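## Task

Get the plastic box into the gray tray, standing upright.

## Robot and tools

Robot: two seven-joint arms, left_arm and right_arm, each ending in a vacuum tool with a suction cup whose rim is 31 mm across. The calibrated bases sit at left_arm (-0.032, +0.292, 0) m and right_arm (+0.031, -0.419, 0) m in the scene frame, both almost unrotated. A camera stand stands behind the arms. Cameras: cam_head_left and cam_head_right, 896x504 each, on one bar; calibration numbers (intrinsics and T_world_to_cam) are supplied and may be off by a couple of degrees or millimetres.

Frame: the scene frame has its origin at table-top height, midway between the nominal bases; +z points up, +x points out over the table, and left_arm is on the +y side (arm names do not match image left/right). The cup point is the middle of the cup rim when nothing touches it; the cup faces along the cup point's +z axis. From about 3 cm back from the rim, the tool body spreads up to about 5 cm sideways, so leave room for it.

Row layout (used by execute_actions and move): one flat list of 14 numbers covering both arms, each in [-1, 1]: left dx, dy, dz, rx, ry, rz, left suction, then right dx, dy, dz, rx, ry, rz, right suction. The six pose numbers are offsets, not poses: they are measured from that arm's Hand target as it was when the action or move began, along the scene axes, with 1.0 = 0.6 m for dx/dy/dz and 1.0 = 180 degrees for the rotation vector rx, ry, rz (turning about the Hand target position). Because each call restarts from the current Hand target, sending the same offset again moves the arm further. All six zero means no new request for that arm. The suction number is an absolute setting, not an offset: +1 is full vacuum (about 55 kPa under ambient), a fraction requests that share, 0.05 or less switches it off; it persists. A 0 there is a real off command, so to keep a tool unchanged, resend its previous suction value.

execute_actions(actions, cameras): actions is a list of actions; each action is a table of up to 15 rows, one row per 1/30 s step; a short table repeats its final row up to step 15. Every row in an action is counted from the action's start pose. actions=[] returns a status with all cameras. cameras: list of names, ["all"], or []; an unknown name voids the call.

move(target, speed, blend, blocking, cameras): target is one 14-number row or up to 15 rows; every row is an offset from the same starting Hand targets, not from the previous row. The cup point follows a straight line, with no avoidance of objects or the other arm, and turns the short way. speed: m/s, 0.002 to 0.5, default 0.25 (one value or one per target). blend: corner rounding in m, default 0 (full stop at each target). blocking=false returns after about 0.5 s while the motion continues. Suction changes in the first target are sent at the start; those in later targets are sent once all arms rest at that target. Paths are capped at 10 s.

wait(seconds 0 to 3600) lets time pass with no new command. stop brakes a running move. zoom_image(camera, region [x0, y0, x1, y1] pixels, at most 504 by 504) enlarges part of the newest image from cam_head_left or cam_head_right. clear_fault(arm) releases a torque-faulted arm after a result reported the fault. finished_scene(scene) ends the current scene with its number; call nothing more in that reply.

Results: end_effector_position (m) and end_effector_quat_wxyz in the scene frame; Hand target (the last commanded pose after clipping, which the next offsets start from); Tool commands; suction_measured; part_present (1 once vacuum reaches 0.50, back to 0 below 0.45); joint positions, velocities ("within noise" when still), torques; Flange force in tool axes; motor temperatures; step readings for action calls. A move adds a "move:" line: done, off_target, moving, held or fault, plus limits such as paced (pose clipped) or held (steps withheld). The cup often stops a bit short of Hand target; send the remaining gap as an offset. Commanded orientation is clipped to 32 degrees from the measured one each step; big turns can swing the elbow.

Picking: turn suction on and press the rim flat onto a smooth face so it seals all round; avoid edges, holes and seams. No seal keeps suction_measured near 0. Under vacuum the cup shortens, so the object sits up to about 13 mm nearer the tool. Placing: lower the object until it rests, switch suction off, wait for the vacuum to drop, then lift at least 20 mm; the springing cup can nudge the object. A cup sealed on the table pins the tool until suction is off.

Avoid: dropping anything off the table, letting glassware fall more than a few centimetres, releasing moving objects, fast contact, and pushing past contact (arms are stiff; millimetres of overshoot press hard). Keep the arms and carried objects apart. Torque faults stop an arm until clear_fault. Holding loads or stretching heats motors: MOTOR HOT appears at 60 °C and at 75 °C the arm sags and stops for 30 to 60 s. Loose objects may occasionally be bumped by outside pushes.

Each tool is called after "Emit:" by a JSON object that holds its "name" and its "arguments".

## Session

Emit:
{"name": "execute_actions", "arguments": {"actions": []}}

Emit:
{"name": "zoom_image", "arguments": {"camera": "cam_head_right", "region": [370, 150, 650, 310]}}

Emit:
{"name": "zoom_image", "arguments": {"camera": "cam_head_left", "region": [370, 150, 650, 310]}}

Scene clock: 0.00 s.
left_arm: end_effector_position=(+0.0815, +0.0581, +0.2085) suction_measured=0.00 part_present=0 end_effector_quat_wxyz=(-0.142, +0.641, +0.753, +0.046) | right_arm: end_effector_position=(+0.4529, -0.3447, +0.3085) suction_measured=0.00 part_present=0 end_effector_quat_wxyz=(+0.058, +0.100, +0.983, -0.140)
Joint positions: left_arm=[0.885 0.274 0.172 2.067 -0.041 1.105 -3.473] | right_arm=[-0.103 0.347 -0.445 1.605 0.457 1.324 2.273]
Joint velocities: within noise
Joint torques (N m): no reading
Motor temperatures (°C): left_arm=[39 38 38 38 40 44 47] | right_arm=[40 36 38 38 41 48 52]
Flange force (N): no reading
Hand target: left_arm +0.0815, +0.0581, +0.2085; -0.142, +0.641, +0.753, +0.046 | right_arm +0.4529, -0.3447, +0.3085; +0.058, +0.100, +0.983, -0.140
Tool commands: left_gripper/suction=+0.0 right_gripper/suction=+0.0

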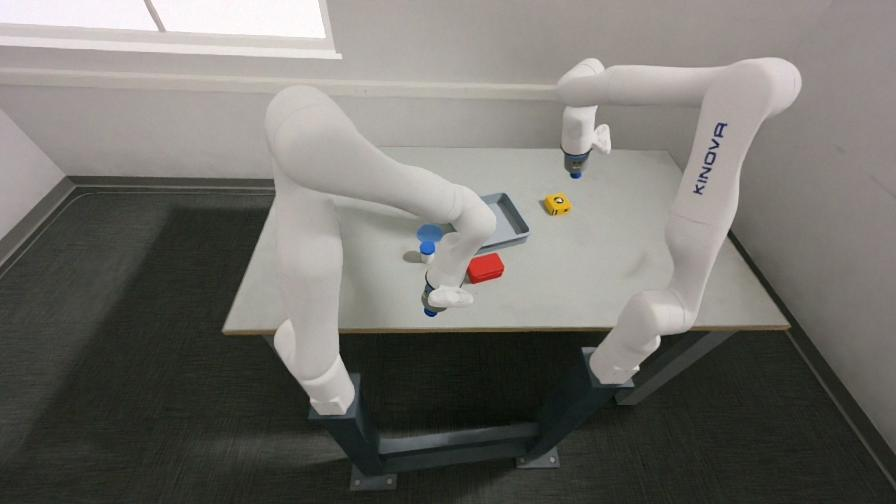

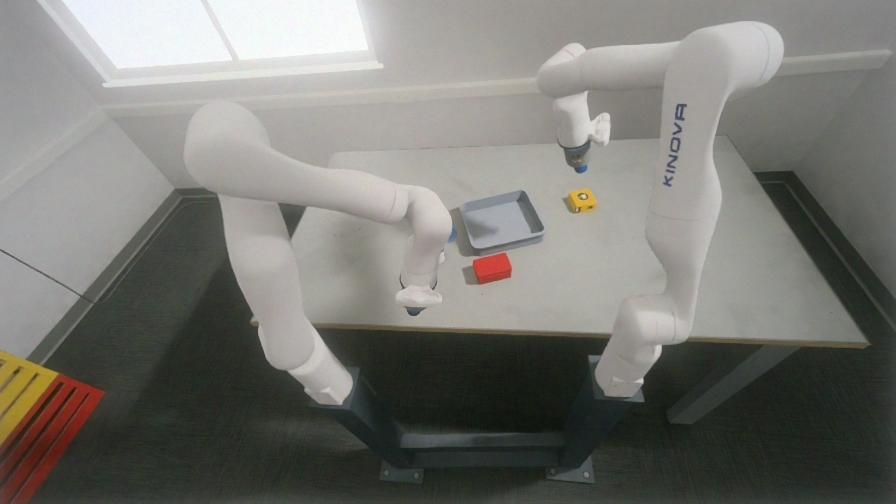

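Scaled by 1.800 from the camera's image (finer frame: 1280x720).

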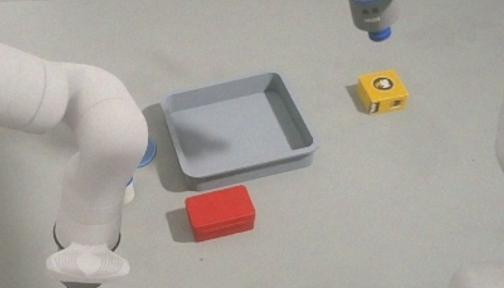

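Scaled by 1.800 from the camera's image (finer frame: 1280x720).

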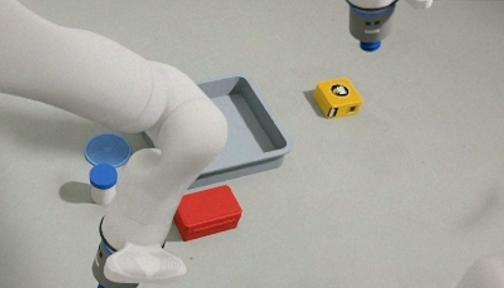

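Emit:
{"name": "move", "arguments": {"target": [[0,0.1667,0,0,0,0,0,-0.1915,0.3962,-0.3142,0.0926,0.0277,0,1],[0,0.1667,0,0,0,0,0,-0.1915,0.3962,-0.4242,0.0926,0.0277,0,1]], "speed": [0.3,0.08], "blend": [0.01,0], "cameras": ["all"]}}

Emit:
{"name": "zoom_image", "arguments": {"camera": "cam_head_right", "region": [400, 180, 580, 290]}}

Emit:
{"name": "zoom_image", "arguments": {"camera": "cam_head_left", "region": [400, 180, 580, 290]}}

Scene clock: 16.37 s.
left_arm: end_effector_position=(+0.0814, +0.1582, +0.2086) suction_measured=0.00 part_present=0 end_effector_quat_wxyz=(-0.142, +0.641, +0.753, +0.046) | right_arm: end_effector_position=(+0.3380, -0.1070, +0.0540) suction_measured=0.00 part_present=0 end_effector_quat_wxyz=(+0.000, +0.102, +0.995, +0.000)
Joint positions: left_arm=[0.741 0.098 0.087 2.298 -0.077 1.041 -3.678] | right_arm=[-0.546 0.762 -0.453 1.879 0.544 0.625 1.599]
Joint torques (N m): left_arm=[1.26 -5.62 0.92 -3.95 -0.25 0.36 0.03] | right_arm=[0.12 -14.01 -1.39 -1.6 -0.18 -0.01 0.49]
Flange force (N): left_arm=[3.2 3.3 -2.3] | right_arm=[-1.5 4.8 -2.2]
Hand target: left_arm +0.0814, +0.1582, +0.2086; -0.142, +0.641, +0.753, +0.046 | right_arm +0.3380, -0.1070, +0.0539; +0.000, +0.102, +0.995, +0.000
Off the commanded pose: left_arm 0.000 m, 0 deg | right_arm 0.000 m, 0 deg.
move: done

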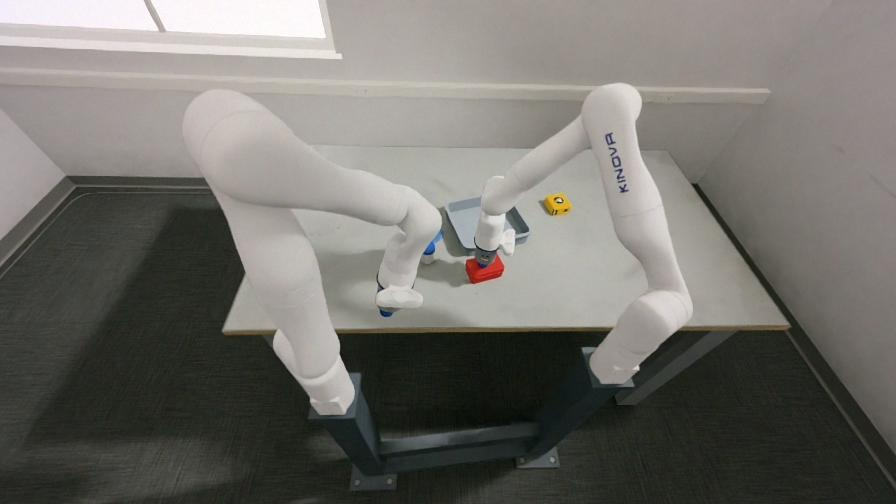

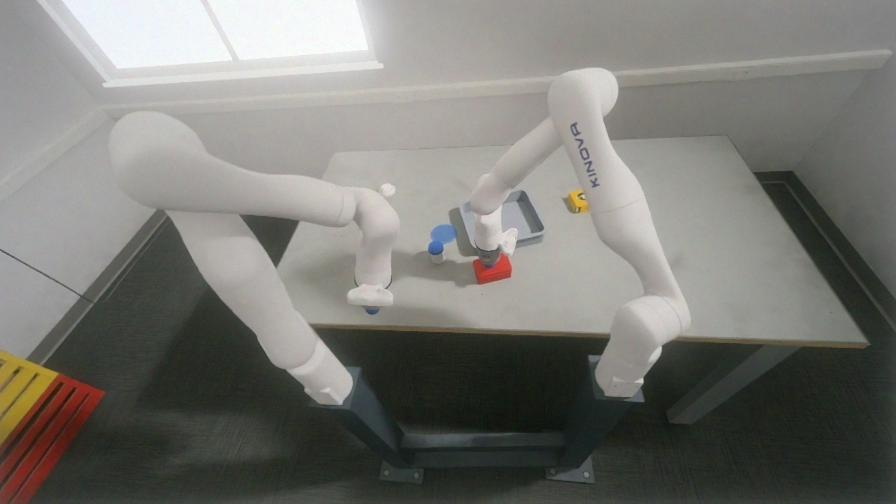

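Scaled by 2.800 from the camera's image (finer frame: 1280x720).

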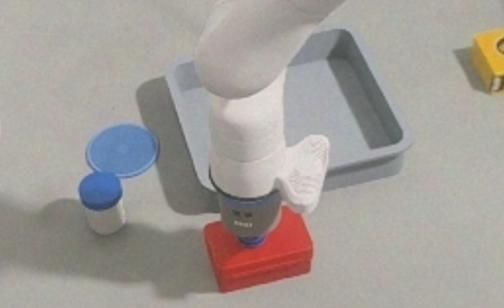

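Scaled by 2.800 from the camera's image (finer frame: 1280x720).

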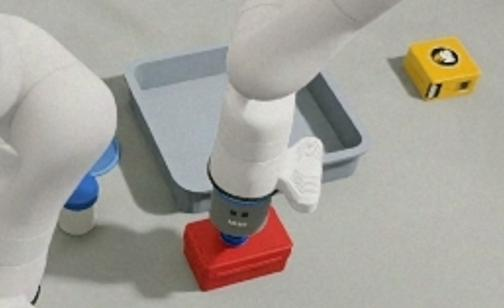

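Emit:
{"name": "move", "arguments": {"target": [0,0,0,0,0,0,0,0,-0.009,-0.015,0,0,0,1], "speed": 0.03}}

Emit:
{"name": "move", "arguments": {"target": [0,0,0,0,0,0,0,0,0,-0.01,0,0,0,1], "speed": 0.03}}

Scene clock: 20.90 s.
left_arm: end_effector_position=(+0.0814, +0.1582, +0.2086) suction_measured=0.00 part_present=0 end_effector_quat_wxyz=(-0.142, +0.641, +0.753, +0.046) | right_arm: end_effector_position=(+0.3380, -0.1124, +0.0449) suction_measured=0.56 part_present=1 end_effector_quat_wxyz=(+0.000, +0.102, +0.995, +0.000)
Joint positions: left_arm=[0.741 0.098 0.087 2.298 -0.077 1.041 -3.678] | right_arm=[-0.546 0.775 -0.438 1.895 0.56 0.595 1.591]
Joint torques (N m): left_arm=[1.24 -5.65 0.91 -3.92 -0.27 0.37 0.01] | right_arm=[0.1 -14.2 -1.4 -1.52 -0.2 -0.01 0.45]
Flange force (N): left_arm=[2.9 3.2 -2.3] | right_arm=[-1.6 4.6 -1.6]
Hand target: left_arm +0.0814, +0.1582, +0.2086; -0.142, +0.641, +0.753, +0.046 | right_arm +0.3380, -0.1124, +0.0449; +0.000, +0.102, +0.995, +0.000
Off the commanded pose: left_arm 0.000 m, 0 deg | right_arm 0.000 m, 0 deg.
move: done

Scene clock: 21.40 s.
left_arm: end_effector_position=(+0.0814, +0.1582, +0.2086) suction_measured=0.00 part_present=0 end_effector_quat_wxyz=(-0.142, +0.641, +0.753, +0.046) | right_arm: end_effector_position=(+0.3380, -0.1124, +0.0390) suction_measured=0.98 part_present=1 end_effector_quat_wxyz=(+0.001, +0.102, +0.995, +0.000)
Joint positions: left_arm=[0.741 0.098 0.087 2.298 -0.077 1.041 -3.678] | right_arm=[-0.552 0.786 -0.429 1.897 0.569 0.58 1.584]
Joint torques (N m): left_arm=[1.27 -5.62 0.93 -3.93 -0.26 0.43 0.02] | right_arm=[0.11 -14.33 -1.4 -1.47 -0.16 -0.02 0.5]
Flange force (N): left_arm=[3.1 3.3 -2.0] | right_arm=[-1.5 4.6 -1.4]
Hand target: left_arm +0.0814, +0.1582, +0.2086; -0.142, +0.641, +0.753, +0.046 | right_arm +0.3380, -0.1124, +0.0389; +0.000, +0.102, +0.995, +0.000
Off the commanded pose: left_arm 0.000 m, 0 deg | right_arm 0.000 m, 0 deg.
move: done

Emit:
{"name": "move", "arguments": {"target": [[0,0,0,0,0,0,0,0,0,0.1417,0,0,0,1],[0,0,0,0,0,0,0,0.3083,-0.0393,0.1417,0,0,0,1],[0,0,0,0,0,0,0,0.3083,-0.0393,0.04,0,0,0,1],[0,0,0,0,0,0,0,0.3083,-0.0393,0.0083,0,0,0,1]], "speed": [0.15,0.25,0.15,0.06], "blend": [0.03,0.03,0.005,0], "cameras": ["all"]}}

Emit:
{"name": "zoom_image", "arguments": {"camera": "cam_head_right", "region": [400, 160, 580, 270]}}

Emit:
{"name": "zoom_image", "arguments": {"camera": "cam_head_left", "region": [400, 160, 580, 270]}}

Scene clock: 31.70 s.
left_arm: end_effector_position=(+0.0814, +0.1582, +0.2086) suction_measured=0.00 part_present=0 end_effector_quat_wxyz=(-0.142, +0.641, +0.753, +0.046) | right_arm: end_effector_position=(+0.5230, -0.1359, +0.0439) suction_measured=0.99 part_present=1 end_effector_quat_wxyz=(+0.000, +0.102, +0.995, +0.000)
Joint positions: left_arm=[0.741 0.098 0.087 2.298 -0.077 1.041 -3.678] | right_arm=[-0.318 0.976 -0.465 1.382 0.495 0.899 2.022]
Joint torques (N m): left_arm=[1.29 -5.58 0.88 -3.87 -0.31 0.41 0] | right_arm=[0.04 -18.29 -1.98 -3.1 -0.16 -0.04 0.46]
Flange force (N): left_arm=[3.0 3.2 -2.4] | right_arm=[-3.8 4.5 -1.4]
Hand target: left_arm +0.0814, +0.1582, +0.2086; -0.142, +0.641, +0.753, +0.046 | right_arm +0.5230, -0.1360, +0.0439; +0.000, +0.102, +0.995, +0.000
Off the commanded pose: left_arm 0.000 m, 0 deg | right_arm 0.000 m, 0 deg.
move: done

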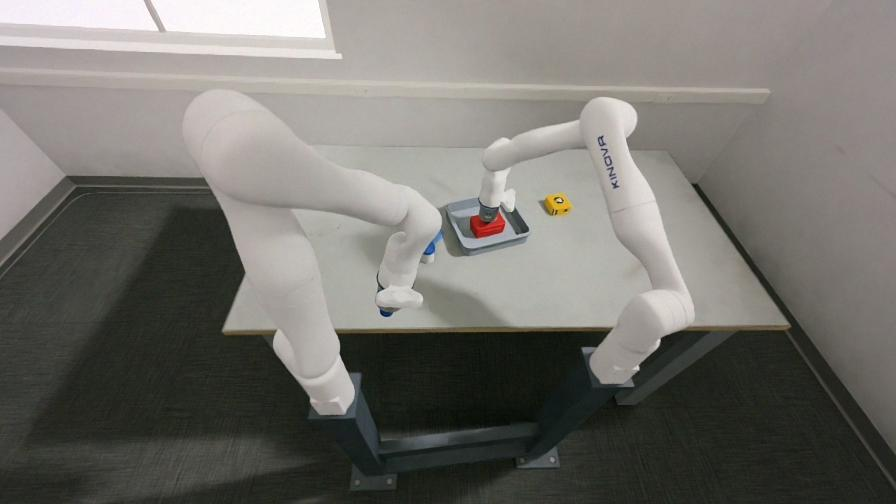

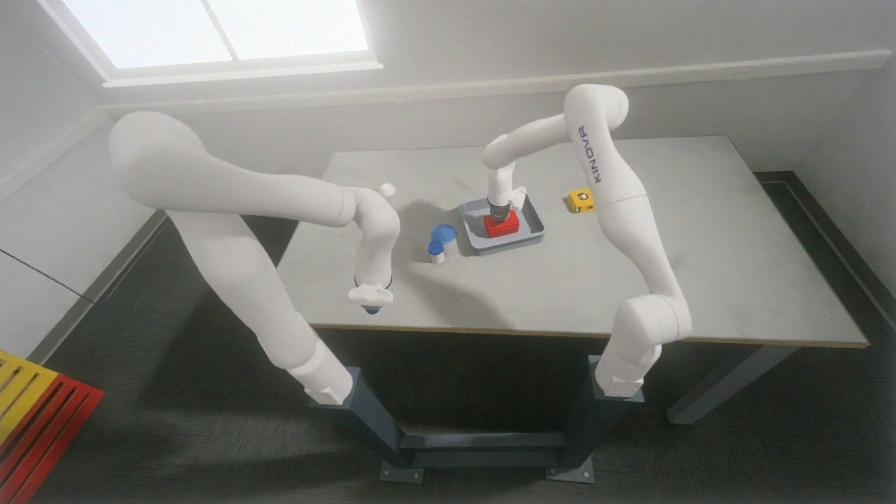

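Scaled by 2.800 from the camera's image (finer frame: 1280x720).

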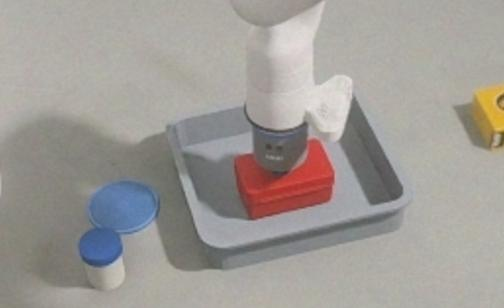

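Scaled by 2.800 from the camera's image (finer frame: 1280x720).

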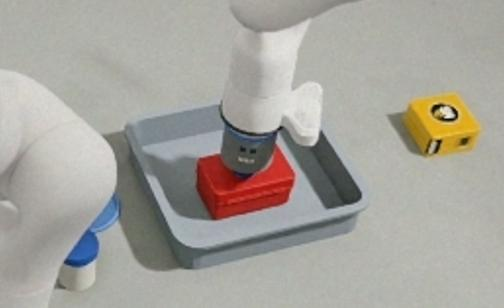

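Inside. Lower to contact.

Emit:
{"name": "move", "arguments": {"target": [0,0,0,0,0,0,0,0,0,-0.008,0,0,0,1], "speed": 0.03}}

Emit:
{"name": "move", "arguments": {"target": [0,0,0,0,0,0,0,0,0,-0.005,0,0,0,1], "speed": 0.03}}

Scene clock: 34.53 s.
left_arm: end_effector_position=(+0.0814, +0.1582, +0.2086) suction_measured=0.00 part_present=0 end_effector_quat_wxyz=(-0.142, +0.641, +0.753, +0.046) | right_arm: end_effector_position=(+0.5230, -0.1360, +0.0392) suction_measured=0.98 part_present=1 end_effector_quat_wxyz=(+0.001, +0.102, +0.995, +0.000)
Joint positions: left_arm=[0.741 0.098 0.087 2.298 -0.077 1.041 -3.678] | right_arm=[-0.32 0.983 -0.462 1.383 0.499 0.89 2.02]
Joint torques (N m): left_arm=[1.27 -5.57 0.86 -3.84 -0.32 0.43 0.01] | right_arm=[-0.05 -8.49 -0.14 -1.23 0.19 -1.4 0.46]
Flange force (N): left_arm=[2.9 3.1 -2.4] | right_arm=[0.0 1.0 -21.3]
Hand target: left_arm +0.0814, +0.1582, +0.2086; -0.142, +0.641, +0.753, +0.046 | right_arm +0.5230, -0.1360, +0.0391; +0.000, +0.102, +0.995, +0.000
Off the commanded pose: left_arm 0.000 m, 0 deg | right_arm 0.000 m, 0 deg.
move: done

Scene clock: 35.03 s.
left_arm: end_effector_position=(+0.0814, +0.1582, +0.2086) suction_measured=0.00 part_present=0 end_effector_quat_wxyz=(-0.142, +0.641, +0.753, +0.046) | right_arm: end_effector_position=(+0.5230, -0.1359, +0.0363) suction_measured=0.99 part_present=1 end_effector_quat_wxyz=(+0.001, +0.102, +0.995, +0.000)
Joint positions: left_arm=[0.741 0.098 0.087 2.298 -0.077 1.041 -3.678] | right_arm=[-0.321 0.988 -0.46 1.384 0.501 0.885 2.019]
Joint torques (N m): left_arm=[1.24 -5.64 0.81 -3.92 -0.29 0.4 0] | right_arm=[-0.58 21.85 5.42 5.1 1.14 -4.98 0.5]
Flange force (N): left_arm=[2.8 3.0 -2.2] | right_arm=[10.1 -9.2 -81.9]
Hand target: left_arm +0.0814, +0.1582, +0.2086; -0.142, +0.641, +0.753, +0.046 | right_arm +0.5230, -0.1360, +0.0361; +0.000, +0.102, +0.995, +0.000
Off the commanded pose: left_arm 0.000 m, 0 deg | right_arm 0.000 m, 0 deg.
move: done

Emit:
{"name": "move", "arguments": {"target": [0,0,0,0,0,0,0,0,0,0.006,0,0,0,0], "speed": 0.03}}

Emit:
{"name": "move", "arguments": {"target": [[0,0,0,0,0,0,0,0,0,0.05,0,0,0,0],[0,0,0,0,0,0,0,0,0,0.15,0,0,0,0]], "speed": [0.06,0.15], "blend": [0.01,0], "cameras": ["cam_head_right"]}}

Emit:
{"name": "zoom_image", "arguments": {"camera": "cam_head_right", "region": [400, 160, 580, 270]}}

Scene clock: 39.87 s.
left_arm: end_effector_position=(+0.0814, +0.1582, +0.2086) suction_measured=0.00 part_present=0 end_effector_quat_wxyz=(-0.142, +0.641, +0.753, +0.046) | right_arm: end_effector_position=(+0.5229, -0.1360, +0.0395) suction_measured=0.00 part_present=0 end_effector_quat_wxyz=(+0.000, +0.102, +0.995, +0.000)
Joint positions: left_arm=[0.741 0.098 0.087 2.298 -0.077 1.041 -3.678] | right_arm=[-0.32 0.983 -0.463 1.383 0.498 0.892 2.02]
Joint torques (N m): left_arm=[1.26 -5.58 0.85 -3.93 -0.3 0.42 0.01] | right_arm=[0.18 -8.58 -0.02 2.35 -0.49 1.12 0.49]
Flange force (N): left_arm=[3.1 3.0 -2.2] | right_arm=[-6.8 7.5 -17.0]
Hand target: left_arm +0.0814, +0.1582, +0.2086; -0.142, +0.641, +0.753, +0.046 | right_arm +0.5230, -0.1360, +0.0397; +0.000, +0.102, +0.995, +0.000
Off the commanded pose: left_arm 0.000 m, 0 deg | right_arm 0.000 m, 0 deg.
move: done

Scene clock: 41.13 s.
left_arm: end_effector_position=(+0.0814, +0.1582, +0.2086) suction_measured=0.00 part_present=0 end_effector_quat_wxyz=(-0.142, +0.641, +0.753, +0.046) | right_arm: end_effector_position=(+0.5230, -0.1360, +0.1297) suction_measured=0.00 part_present=0 end_effector_quat_wxyz=(+0.000, +0.102, +0.995, +0.000)
Joint positions: left_arm=[0.741 0.098 0.087 2.298 -0.077 1.041 -3.678] | right_arm=[-0.299 0.853 -0.511 1.329 0.434 1.07 2.068]
Joint torques (N m): left_arm=[1.28 -5.57 0.94 -3.94 -0.26 0.35 -0.04] | right_arm=[0.08 -17.48 -1.88 -3.72 -0.19 -0.04 0.45]
Flange force (N): left_arm=[3.1 3.1 -2.4] | right_arm=[-3.9 4.7 -2.7]
Hand target: left_arm +0.0814, +0.1582, +0.2086; -0.142, +0.641, +0.753, +0.046 | right_arm +0.5230, -0.1360, +0.1297; +0.000, +0.102, +0.995, +0.000
Off the commanded pose: left_arm 0.000 m, 0 deg | right_arm 0.000 m, 0 deg.
move: done

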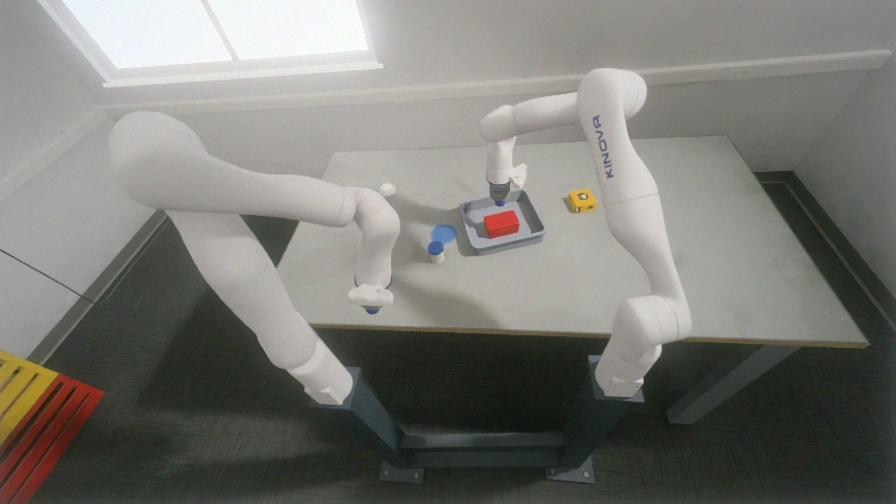

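Scaled by 2.800 from the camera's image (finer frame: 1280x720).

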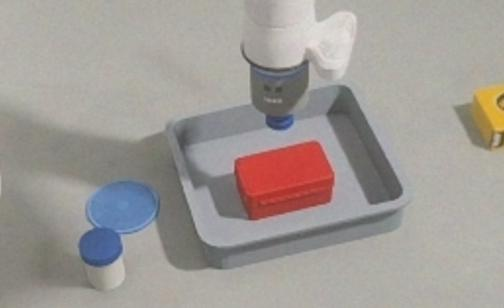

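Emit:
{"name": "finished_scene", "arguments": {"scene": 2}}

The scene is finished: the task was done.


## Next scene

Get the prescription vial into the gray tray, standing upright.

Emit:
{"name": "execute_actions", "arguments": {"actions": []}}

Emit:
{"name": "zoom_image", "arguments": {"camera": "cam_head_right", "region": [380, 160, 600, 285]}}

Emit:
{"name": "zoom_image", "arguments": {"camera": "cam_head_left", "region": [380, 160, 600, 285]}}

Scene clock: 0.00 s.
left_arm: end_effector_position=(+0.2405, -0.0779, +0.3399) suction_measured=0.00 part_present=0 end_effector_quat_wxyz=(+0.064, +0.742, -0.635, +0.207) | right_arm: end_effector_position=(+0.6139, -0.5896, +0.3490) suction_measured=0.00 part_present=0 end_effector_quat_wxyz=(-0.197, +0.705, +0.584, +0.349)
Joint positions: left_arm=[1.081 0.125 -0.27 1.813 0.161 0.785 -0.69] | right_arm=[0.734 0.86 -0.441 0.823 -0.494 1.568 1.827]
Joint velocities: within noise
Joint torques (N m): no reading
Motor temperatures (°C): left_arm=[38 38 38 38 39 44 47] | right_arm=[40 36 38 38 41 48 52]
Flange force (N): no reading
Hand target: left_arm +0.2405, -0.0779, +0.3399; +0.064, +0.742, -0.635, +0.207 | right_arm +0.6139, -0.5896, +0.3490; -0.197, +0.705, +0.584, +0.349
Tool commands: left_gripper/suction=+0.0 right_gripper/suction=+0.0

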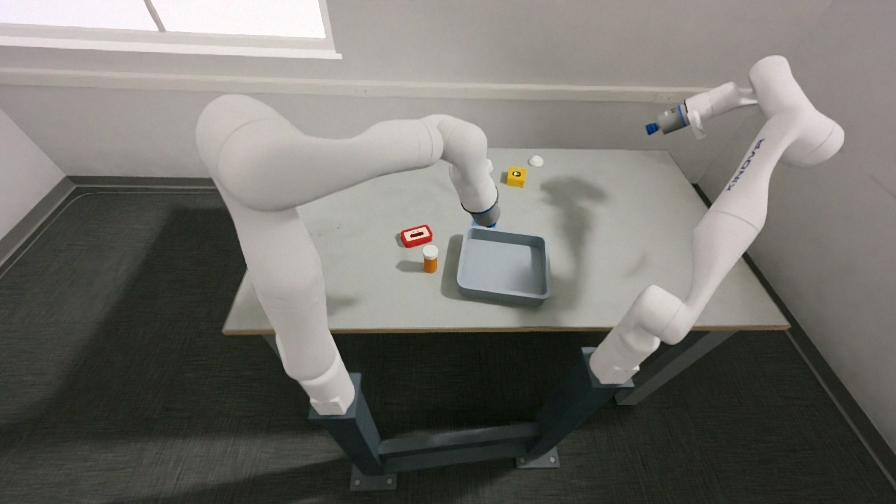

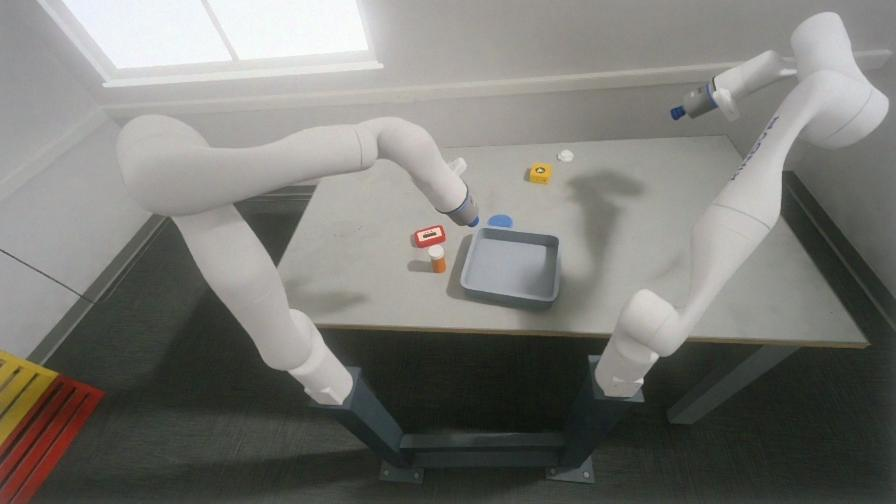

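Scaled by 2.291 from the camera's image (finer frame: 1280x720).

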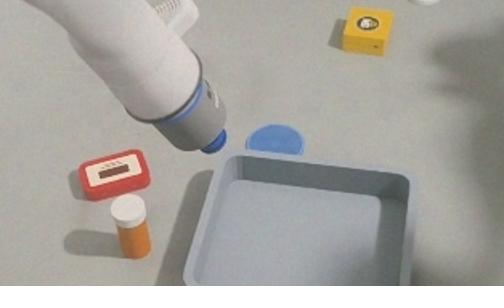

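Scaled by 2.291 from the camera's image (finer frame: 1280x720).

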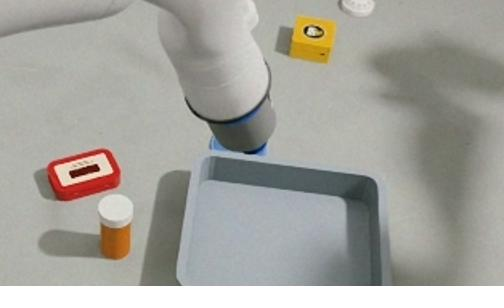

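Emit:
{"name": "move", "arguments": {"target": [[0.1925,0.2298,-0.3165,0.1176,0.0742,0,1,0,0,0,0,0,0,0],[0.1925,0.2298,-0.4098,0.1176,0.0742,0,1,0,0,0,0,0,0,0]], "speed": [0.3,0.1], "blend": [0.01,0], "cameras": ["all"]}}

Emit:
{"name": "zoom_image", "arguments": {"camera": "cam_head_right", "region": [400, 215, 470, 285]}}

Emit:
{"name": "zoom_image", "arguments": {"camera": "cam_head_left", "region": [395, 215, 465, 285]}}

Scene clock: 16.13 s.
left_arm: end_effector_position=(+0.3559, +0.0600, +0.0940) suction_measured=0.00 part_present=0 end_effector_quat_wxyz=(+0.000, +0.760, -0.650, +0.000) | right_arm: end_effector_position=(+0.6139, -0.5896, +0.3490) suction_measured=0.00 part_present=0 end_effector_quat_wxyz=(-0.197, +0.705, +0.584, +0.349)
Joint positions: left_arm=[0.695 0.677 -0.311 1.809 0.3 0.703 -1.202] | right_arm=[0.734 0.86 -0.441 0.823 -0.494 1.568 1.827]
Joint torques (N m): left_arm=[1.25 -14.45 -0.28 -3.96 -0.22 -0.11 0.04] | right_arm=[0.08 -18.43 -1.82 -4.62 -1.4 0.04 0.43]
Flange force (N): left_arm=[-1.9 -2.3 -2.0] | right_arm=[1.4 10.0 -5.4]
Hand target: left_arm +0.3559, +0.0600, +0.0940; +0.000, +0.760, -0.650, +0.000 | right_arm +0.6139, -0.5896, +0.3490; -0.197, +0.705, +0.584, +0.349
Off the commanded pose: left_arm 0.000 m, 0 deg | right_arm 0.000 m, 0 deg.
move: done

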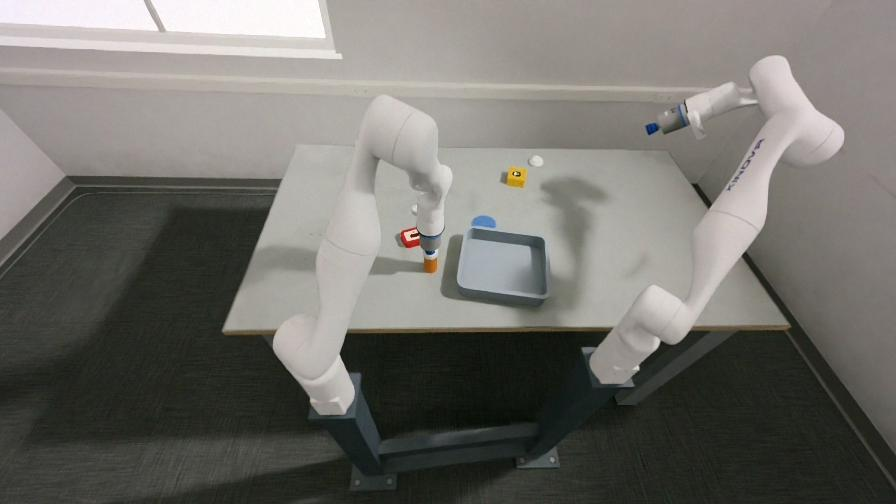

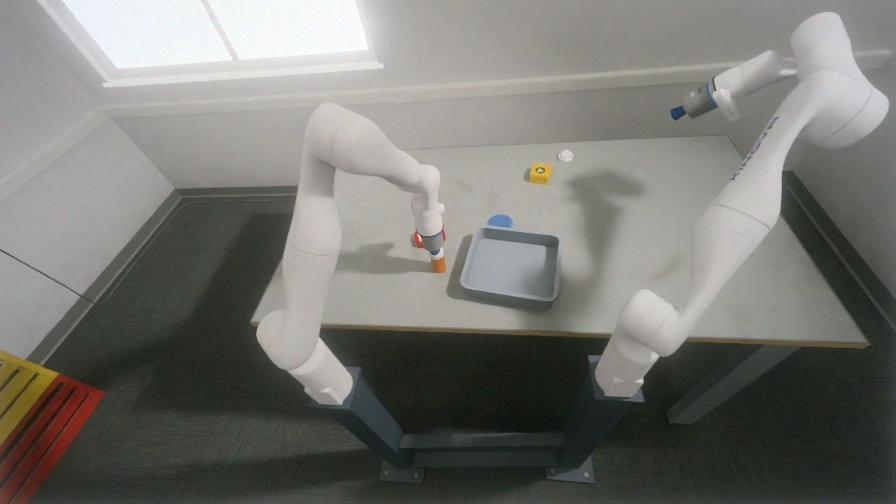

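Scaled by 7.200 from the camera's image (finer frame: 1280x720).

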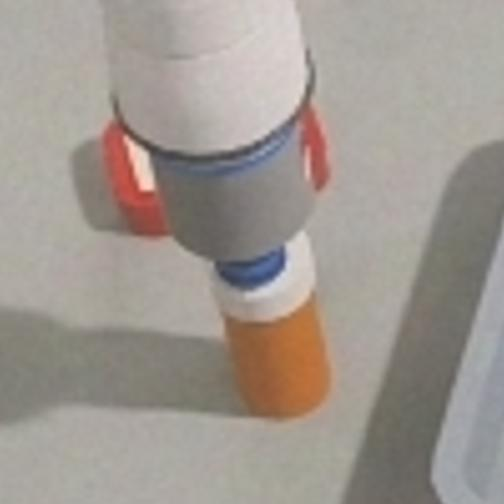

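Scaled by 7.200 from the camera's image (finer frame: 1280x720).

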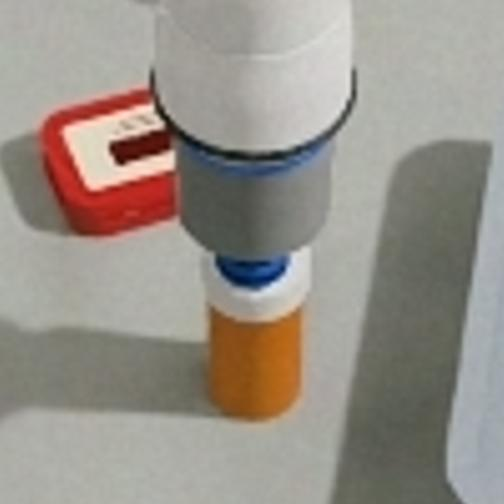

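Emit:
{"name": "move", "arguments": {"target": [0,-0.005,-0.0187,0,0,0,1,0,0,0,0,0,0,0], "speed": 0.03}}

Emit:
{"name": "move", "arguments": {"target": [0,0,-0.0067,0,0,0,1,0,0,0,0,0,0,0], "speed": 0.03}}

Scene clock: 19.93 s.
left_arm: end_effector_position=(+0.3560, +0.0570, +0.0828) suction_measured=0.62 part_present=1 end_effector_quat_wxyz=(+0.000, +0.760, -0.651, +0.000) | right_arm: end_effector_position=(+0.6139, -0.5896, +0.3490) suction_measured=0.00 part_present=0 end_effector_quat_wxyz=(-0.197, +0.705, +0.584, +0.349)
Joint positions: left_arm=[0.695 0.7 -0.302 1.81 0.31 0.678 -1.204] | right_arm=[0.734 0.86 -0.441 0.823 -0.494 1.568 1.827]
Joint torques (N m): left_arm=[1.29 -14.83 -0.32 -4.01 -0.26 -0.11 -0.01] | right_arm=[0.02 -18.44 -1.85 -4.64 -1.41 0.06 0.44]
Flange force (N): left_arm=[-2.1 -2.0 -1.5] | right_arm=[1.4 9.8 -5.4]
Hand target: left_arm +0.3560, +0.0570, +0.0828; +0.000, +0.760, -0.651, +0.000 | right_arm +0.6139, -0.5896, +0.3490; -0.197, +0.705, +0.584, +0.349
Off the commanded pose: left_arm 0.000 m, 0 deg | right_arm 0.000 m, 0 deg.
move: done

Scene clock: 20.43 s.
left_arm: end_effector_position=(+0.3559, +0.0570, +0.0788) suction_measured=1.00 part_present=1 end_effector_quat_wxyz=(+0.000, +0.760, -0.650, +0.000) | right_arm: end_effector_position=(+0.6139, -0.5896, +0.3490) suction_measured=0.00 part_present=0 end_effector_quat_wxyz=(-0.197, +0.705, +0.584, +0.349)
Joint positions: left_arm=[0.693 0.708 -0.299 1.813 0.313 0.668 -1.207] | right_arm=[0.734 0.86 -0.441 0.823 -0.494 1.568 1.827]
Joint torques (N m): left_arm=[1.26 -14.86 -0.37 -3.88 -0.24 -0.17 -0.01] | right_arm=[0.07 -18.4 -1.85 -4.63 -1.41 0.07 0.43]
Flange force (N): left_arm=[-1.8 -2.2 -1.7] | right_arm=[1.5 9.8 -5.3]
Hand target: left_arm +0.3559, +0.0570, +0.0788; +0.000, +0.760, -0.650, +0.000 | right_arm +0.6139, -0.5896, +0.3490; -0.197, +0.705, +0.584, +0.349
Off the commanded pose: left_arm 0.000 m, 0 deg | right_arm 0.000 m, 0 deg.
move: done

Emit:
{"name": "move", "arguments": {"target": [[0,0,0.144,0,0,0,1,0,0,0,0,0,0,0],[-0.0265,-0.3783,0.144,0,0,0,1,0,0,0,0,0,0,0],[-0.0265,-0.3783,0.025,0,0,0,1,0,0,0,0,0,0,0],[-0.0265,-0.3783,-0.0015,0,0,0,1,0,0,0,0,0,0,0]], "speed": [0.15,0.25,0.15,0.05], "blend": [0.03,0.03,0.005,0], "cameras": ["cam_head_right"]}}

Emit:
{"name": "zoom_image", "arguments": {"camera": "cam_head_right", "region": [420, 210, 600, 320]}}

Scene clock: 29.23 s.
left_arm: end_effector_position=(+0.3401, -0.1701, +0.0781) suction_measured=0.98 part_present=1 end_effector_quat_wxyz=(+0.000, +0.759, -0.651, +0.000) | right_arm: end_effector_position=(+0.6139, -0.5896, +0.3490) suction_measured=0.00 part_present=0 end_effector_quat_wxyz=(-0.197, +0.705, +0.584, +0.349)
Joint positions: left_arm=[0.997 0.943 -0.286 1.254 0.277 0.983 -0.751] | right_arm=[0.734 0.86 -0.441 0.823 -0.494 1.568 1.827]
Joint torques (N m): left_arm=[0.02 4.93 0.94 2.89 -0.41 -2.15 0.03] | right_arm=[0.03 -18.39 -1.84 -4.66 -1.41 0.06 0.43]
Flange force (N): left_arm=[-3.7 2.0 -45.3] | right_arm=[1.5 9.5 -5.3]
Hand target: left_arm +0.3401, -0.1700, +0.0779; +0.000, +0.760, -0.651, +0.000 | right_arm +0.6139, -0.5896, +0.3490; -0.197, +0.705, +0.584, +0.349
Off the commanded pose: left_arm 0.000 m, 0 deg | right_arm 0.000 m, 0 deg.
move: done

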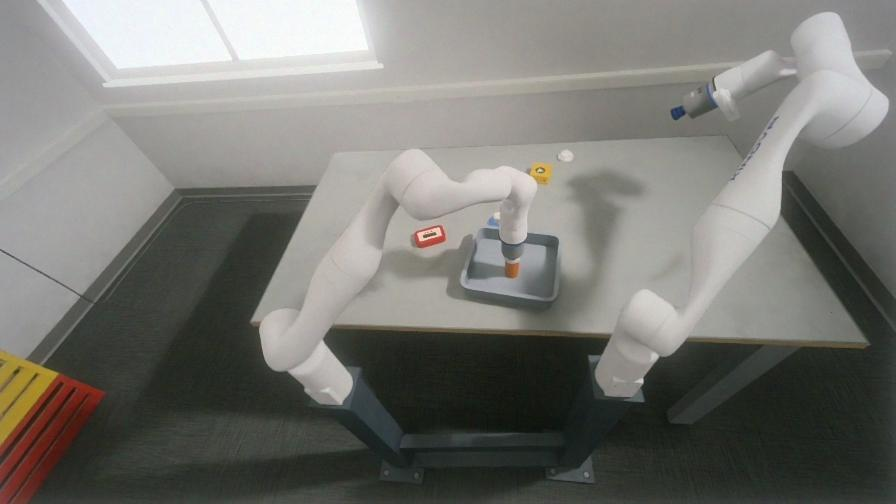

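Scaled by 2.800 from the camera's image (finer frame: 1280x720).

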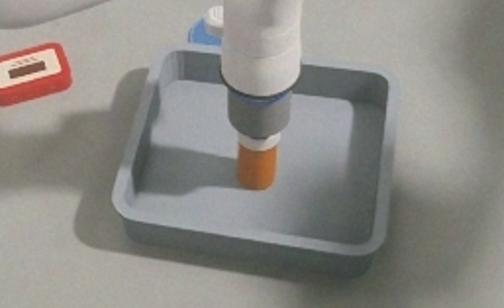

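Emit:
{"name": "move", "arguments": {"target": [0,0,0.002,0,0,0,0,0,0,0,0,0,0,0], "speed": 0.02}}

Emit:
{"name": "move", "arguments": {"target": [[0,0,0.05,0,0,0,0,0,0,0,0,0,0,0],[0,0,0.15,0,0,0,0,0,0,0,0,0,0,0]], "speed": [0.06,0.15], "blend": [0.01,0], "cameras": ["cam_head_right"]}}

Scene clock: 32.50 s.
left_arm: end_effector_position=(+0.3401, -0.1700, +0.0791) suction_measured=0.00 part_present=0 end_effector_quat_wxyz=(+0.000, +0.760, -0.650, +0.000) | right_arm: end_effector_position=(+0.6139, -0.5896, +0.3490) suction_measured=0.00 part_present=0 end_effector_quat_wxyz=(-0.197, +0.705, +0.584, +0.349)
Joint positions: left_arm=[0.997 0.942 -0.286 1.253 0.277 0.985 -0.75] | right_arm=[0.734 0.86 -0.441 0.823 -0.494 1.568 1.827]
Joint torques (N m): left_arm=[0.11 1.84 0.64 2.15 -0.47 -1.63 -0.01] | right_arm=[0.08 -18.41 -1.81 -4.68 -1.4 0.05 0.46]
Flange force (N): left_arm=[-2.5 1.2 -39.3] | right_arm=[1.5 9.6 -5.2]
Hand target: left_arm +0.3401, -0.1700, +0.0791; +0.000, +0.760, -0.650, +0.000 | right_arm +0.6139, -0.5896, +0.3490; -0.197, +0.705, +0.584, +0.349
Off the commanded pose: left_arm 0.000 m, 0 deg | right_arm 0.000 m, 0 deg.
move: done

Scene clock: 33.77 s.
left_arm: end_effector_position=(+0.3400, -0.1700, +0.1690) suction_measured=0.00 part_present=0 end_effector_quat_wxyz=(+0.000, +0.759, -0.651, +0.000) | right_arm: end_effector_position=(+0.6139, -0.5896, +0.3490) suction_measured=0.00 part_present=0 end_effector_quat_wxyz=(-0.197, +0.705, +0.584, +0.349)
Joint positions: left_arm=[1.002 0.83 -0.306 1.169 0.243 1.178 -0.723] | right_arm=[0.734 0.86 -0.441 0.823 -0.494 1.568 1.827]
Joint torques (N m): left_arm=[1.32 -18.31 -0.36 -6.01 -0.25 -0.11 0.01] | right_arm=[0.05 -18.42 -1.86 -4.62 -1.39 0.04 0.45]
Flange force (N): left_arm=[-1.2 -2.0 -2.1] | right_arm=[1.4 10.0 -5.5]
Hand target: left_arm +0.3400, -0.1700, +0.1691; +0.000, +0.760, -0.650, +0.000 | right_arm +0.6139, -0.5896, +0.3490; -0.197, +0.705, +0.584, +0.349
Off the commanded pose: left_arm 0.000 m, 0 deg | right_arm 0.000 m, 0 deg.
move: done

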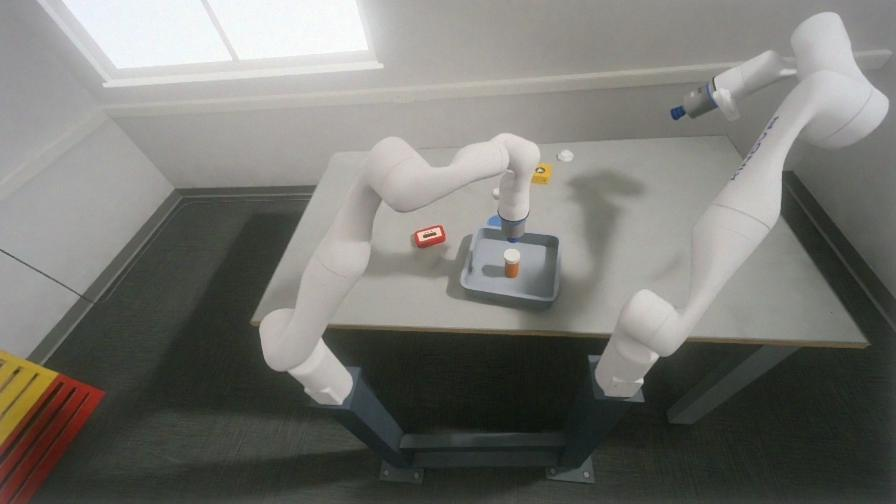

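Emit:
{"name": "finished_scene", "arguments": {"scene": 3}}

The scene is finished: the task was done.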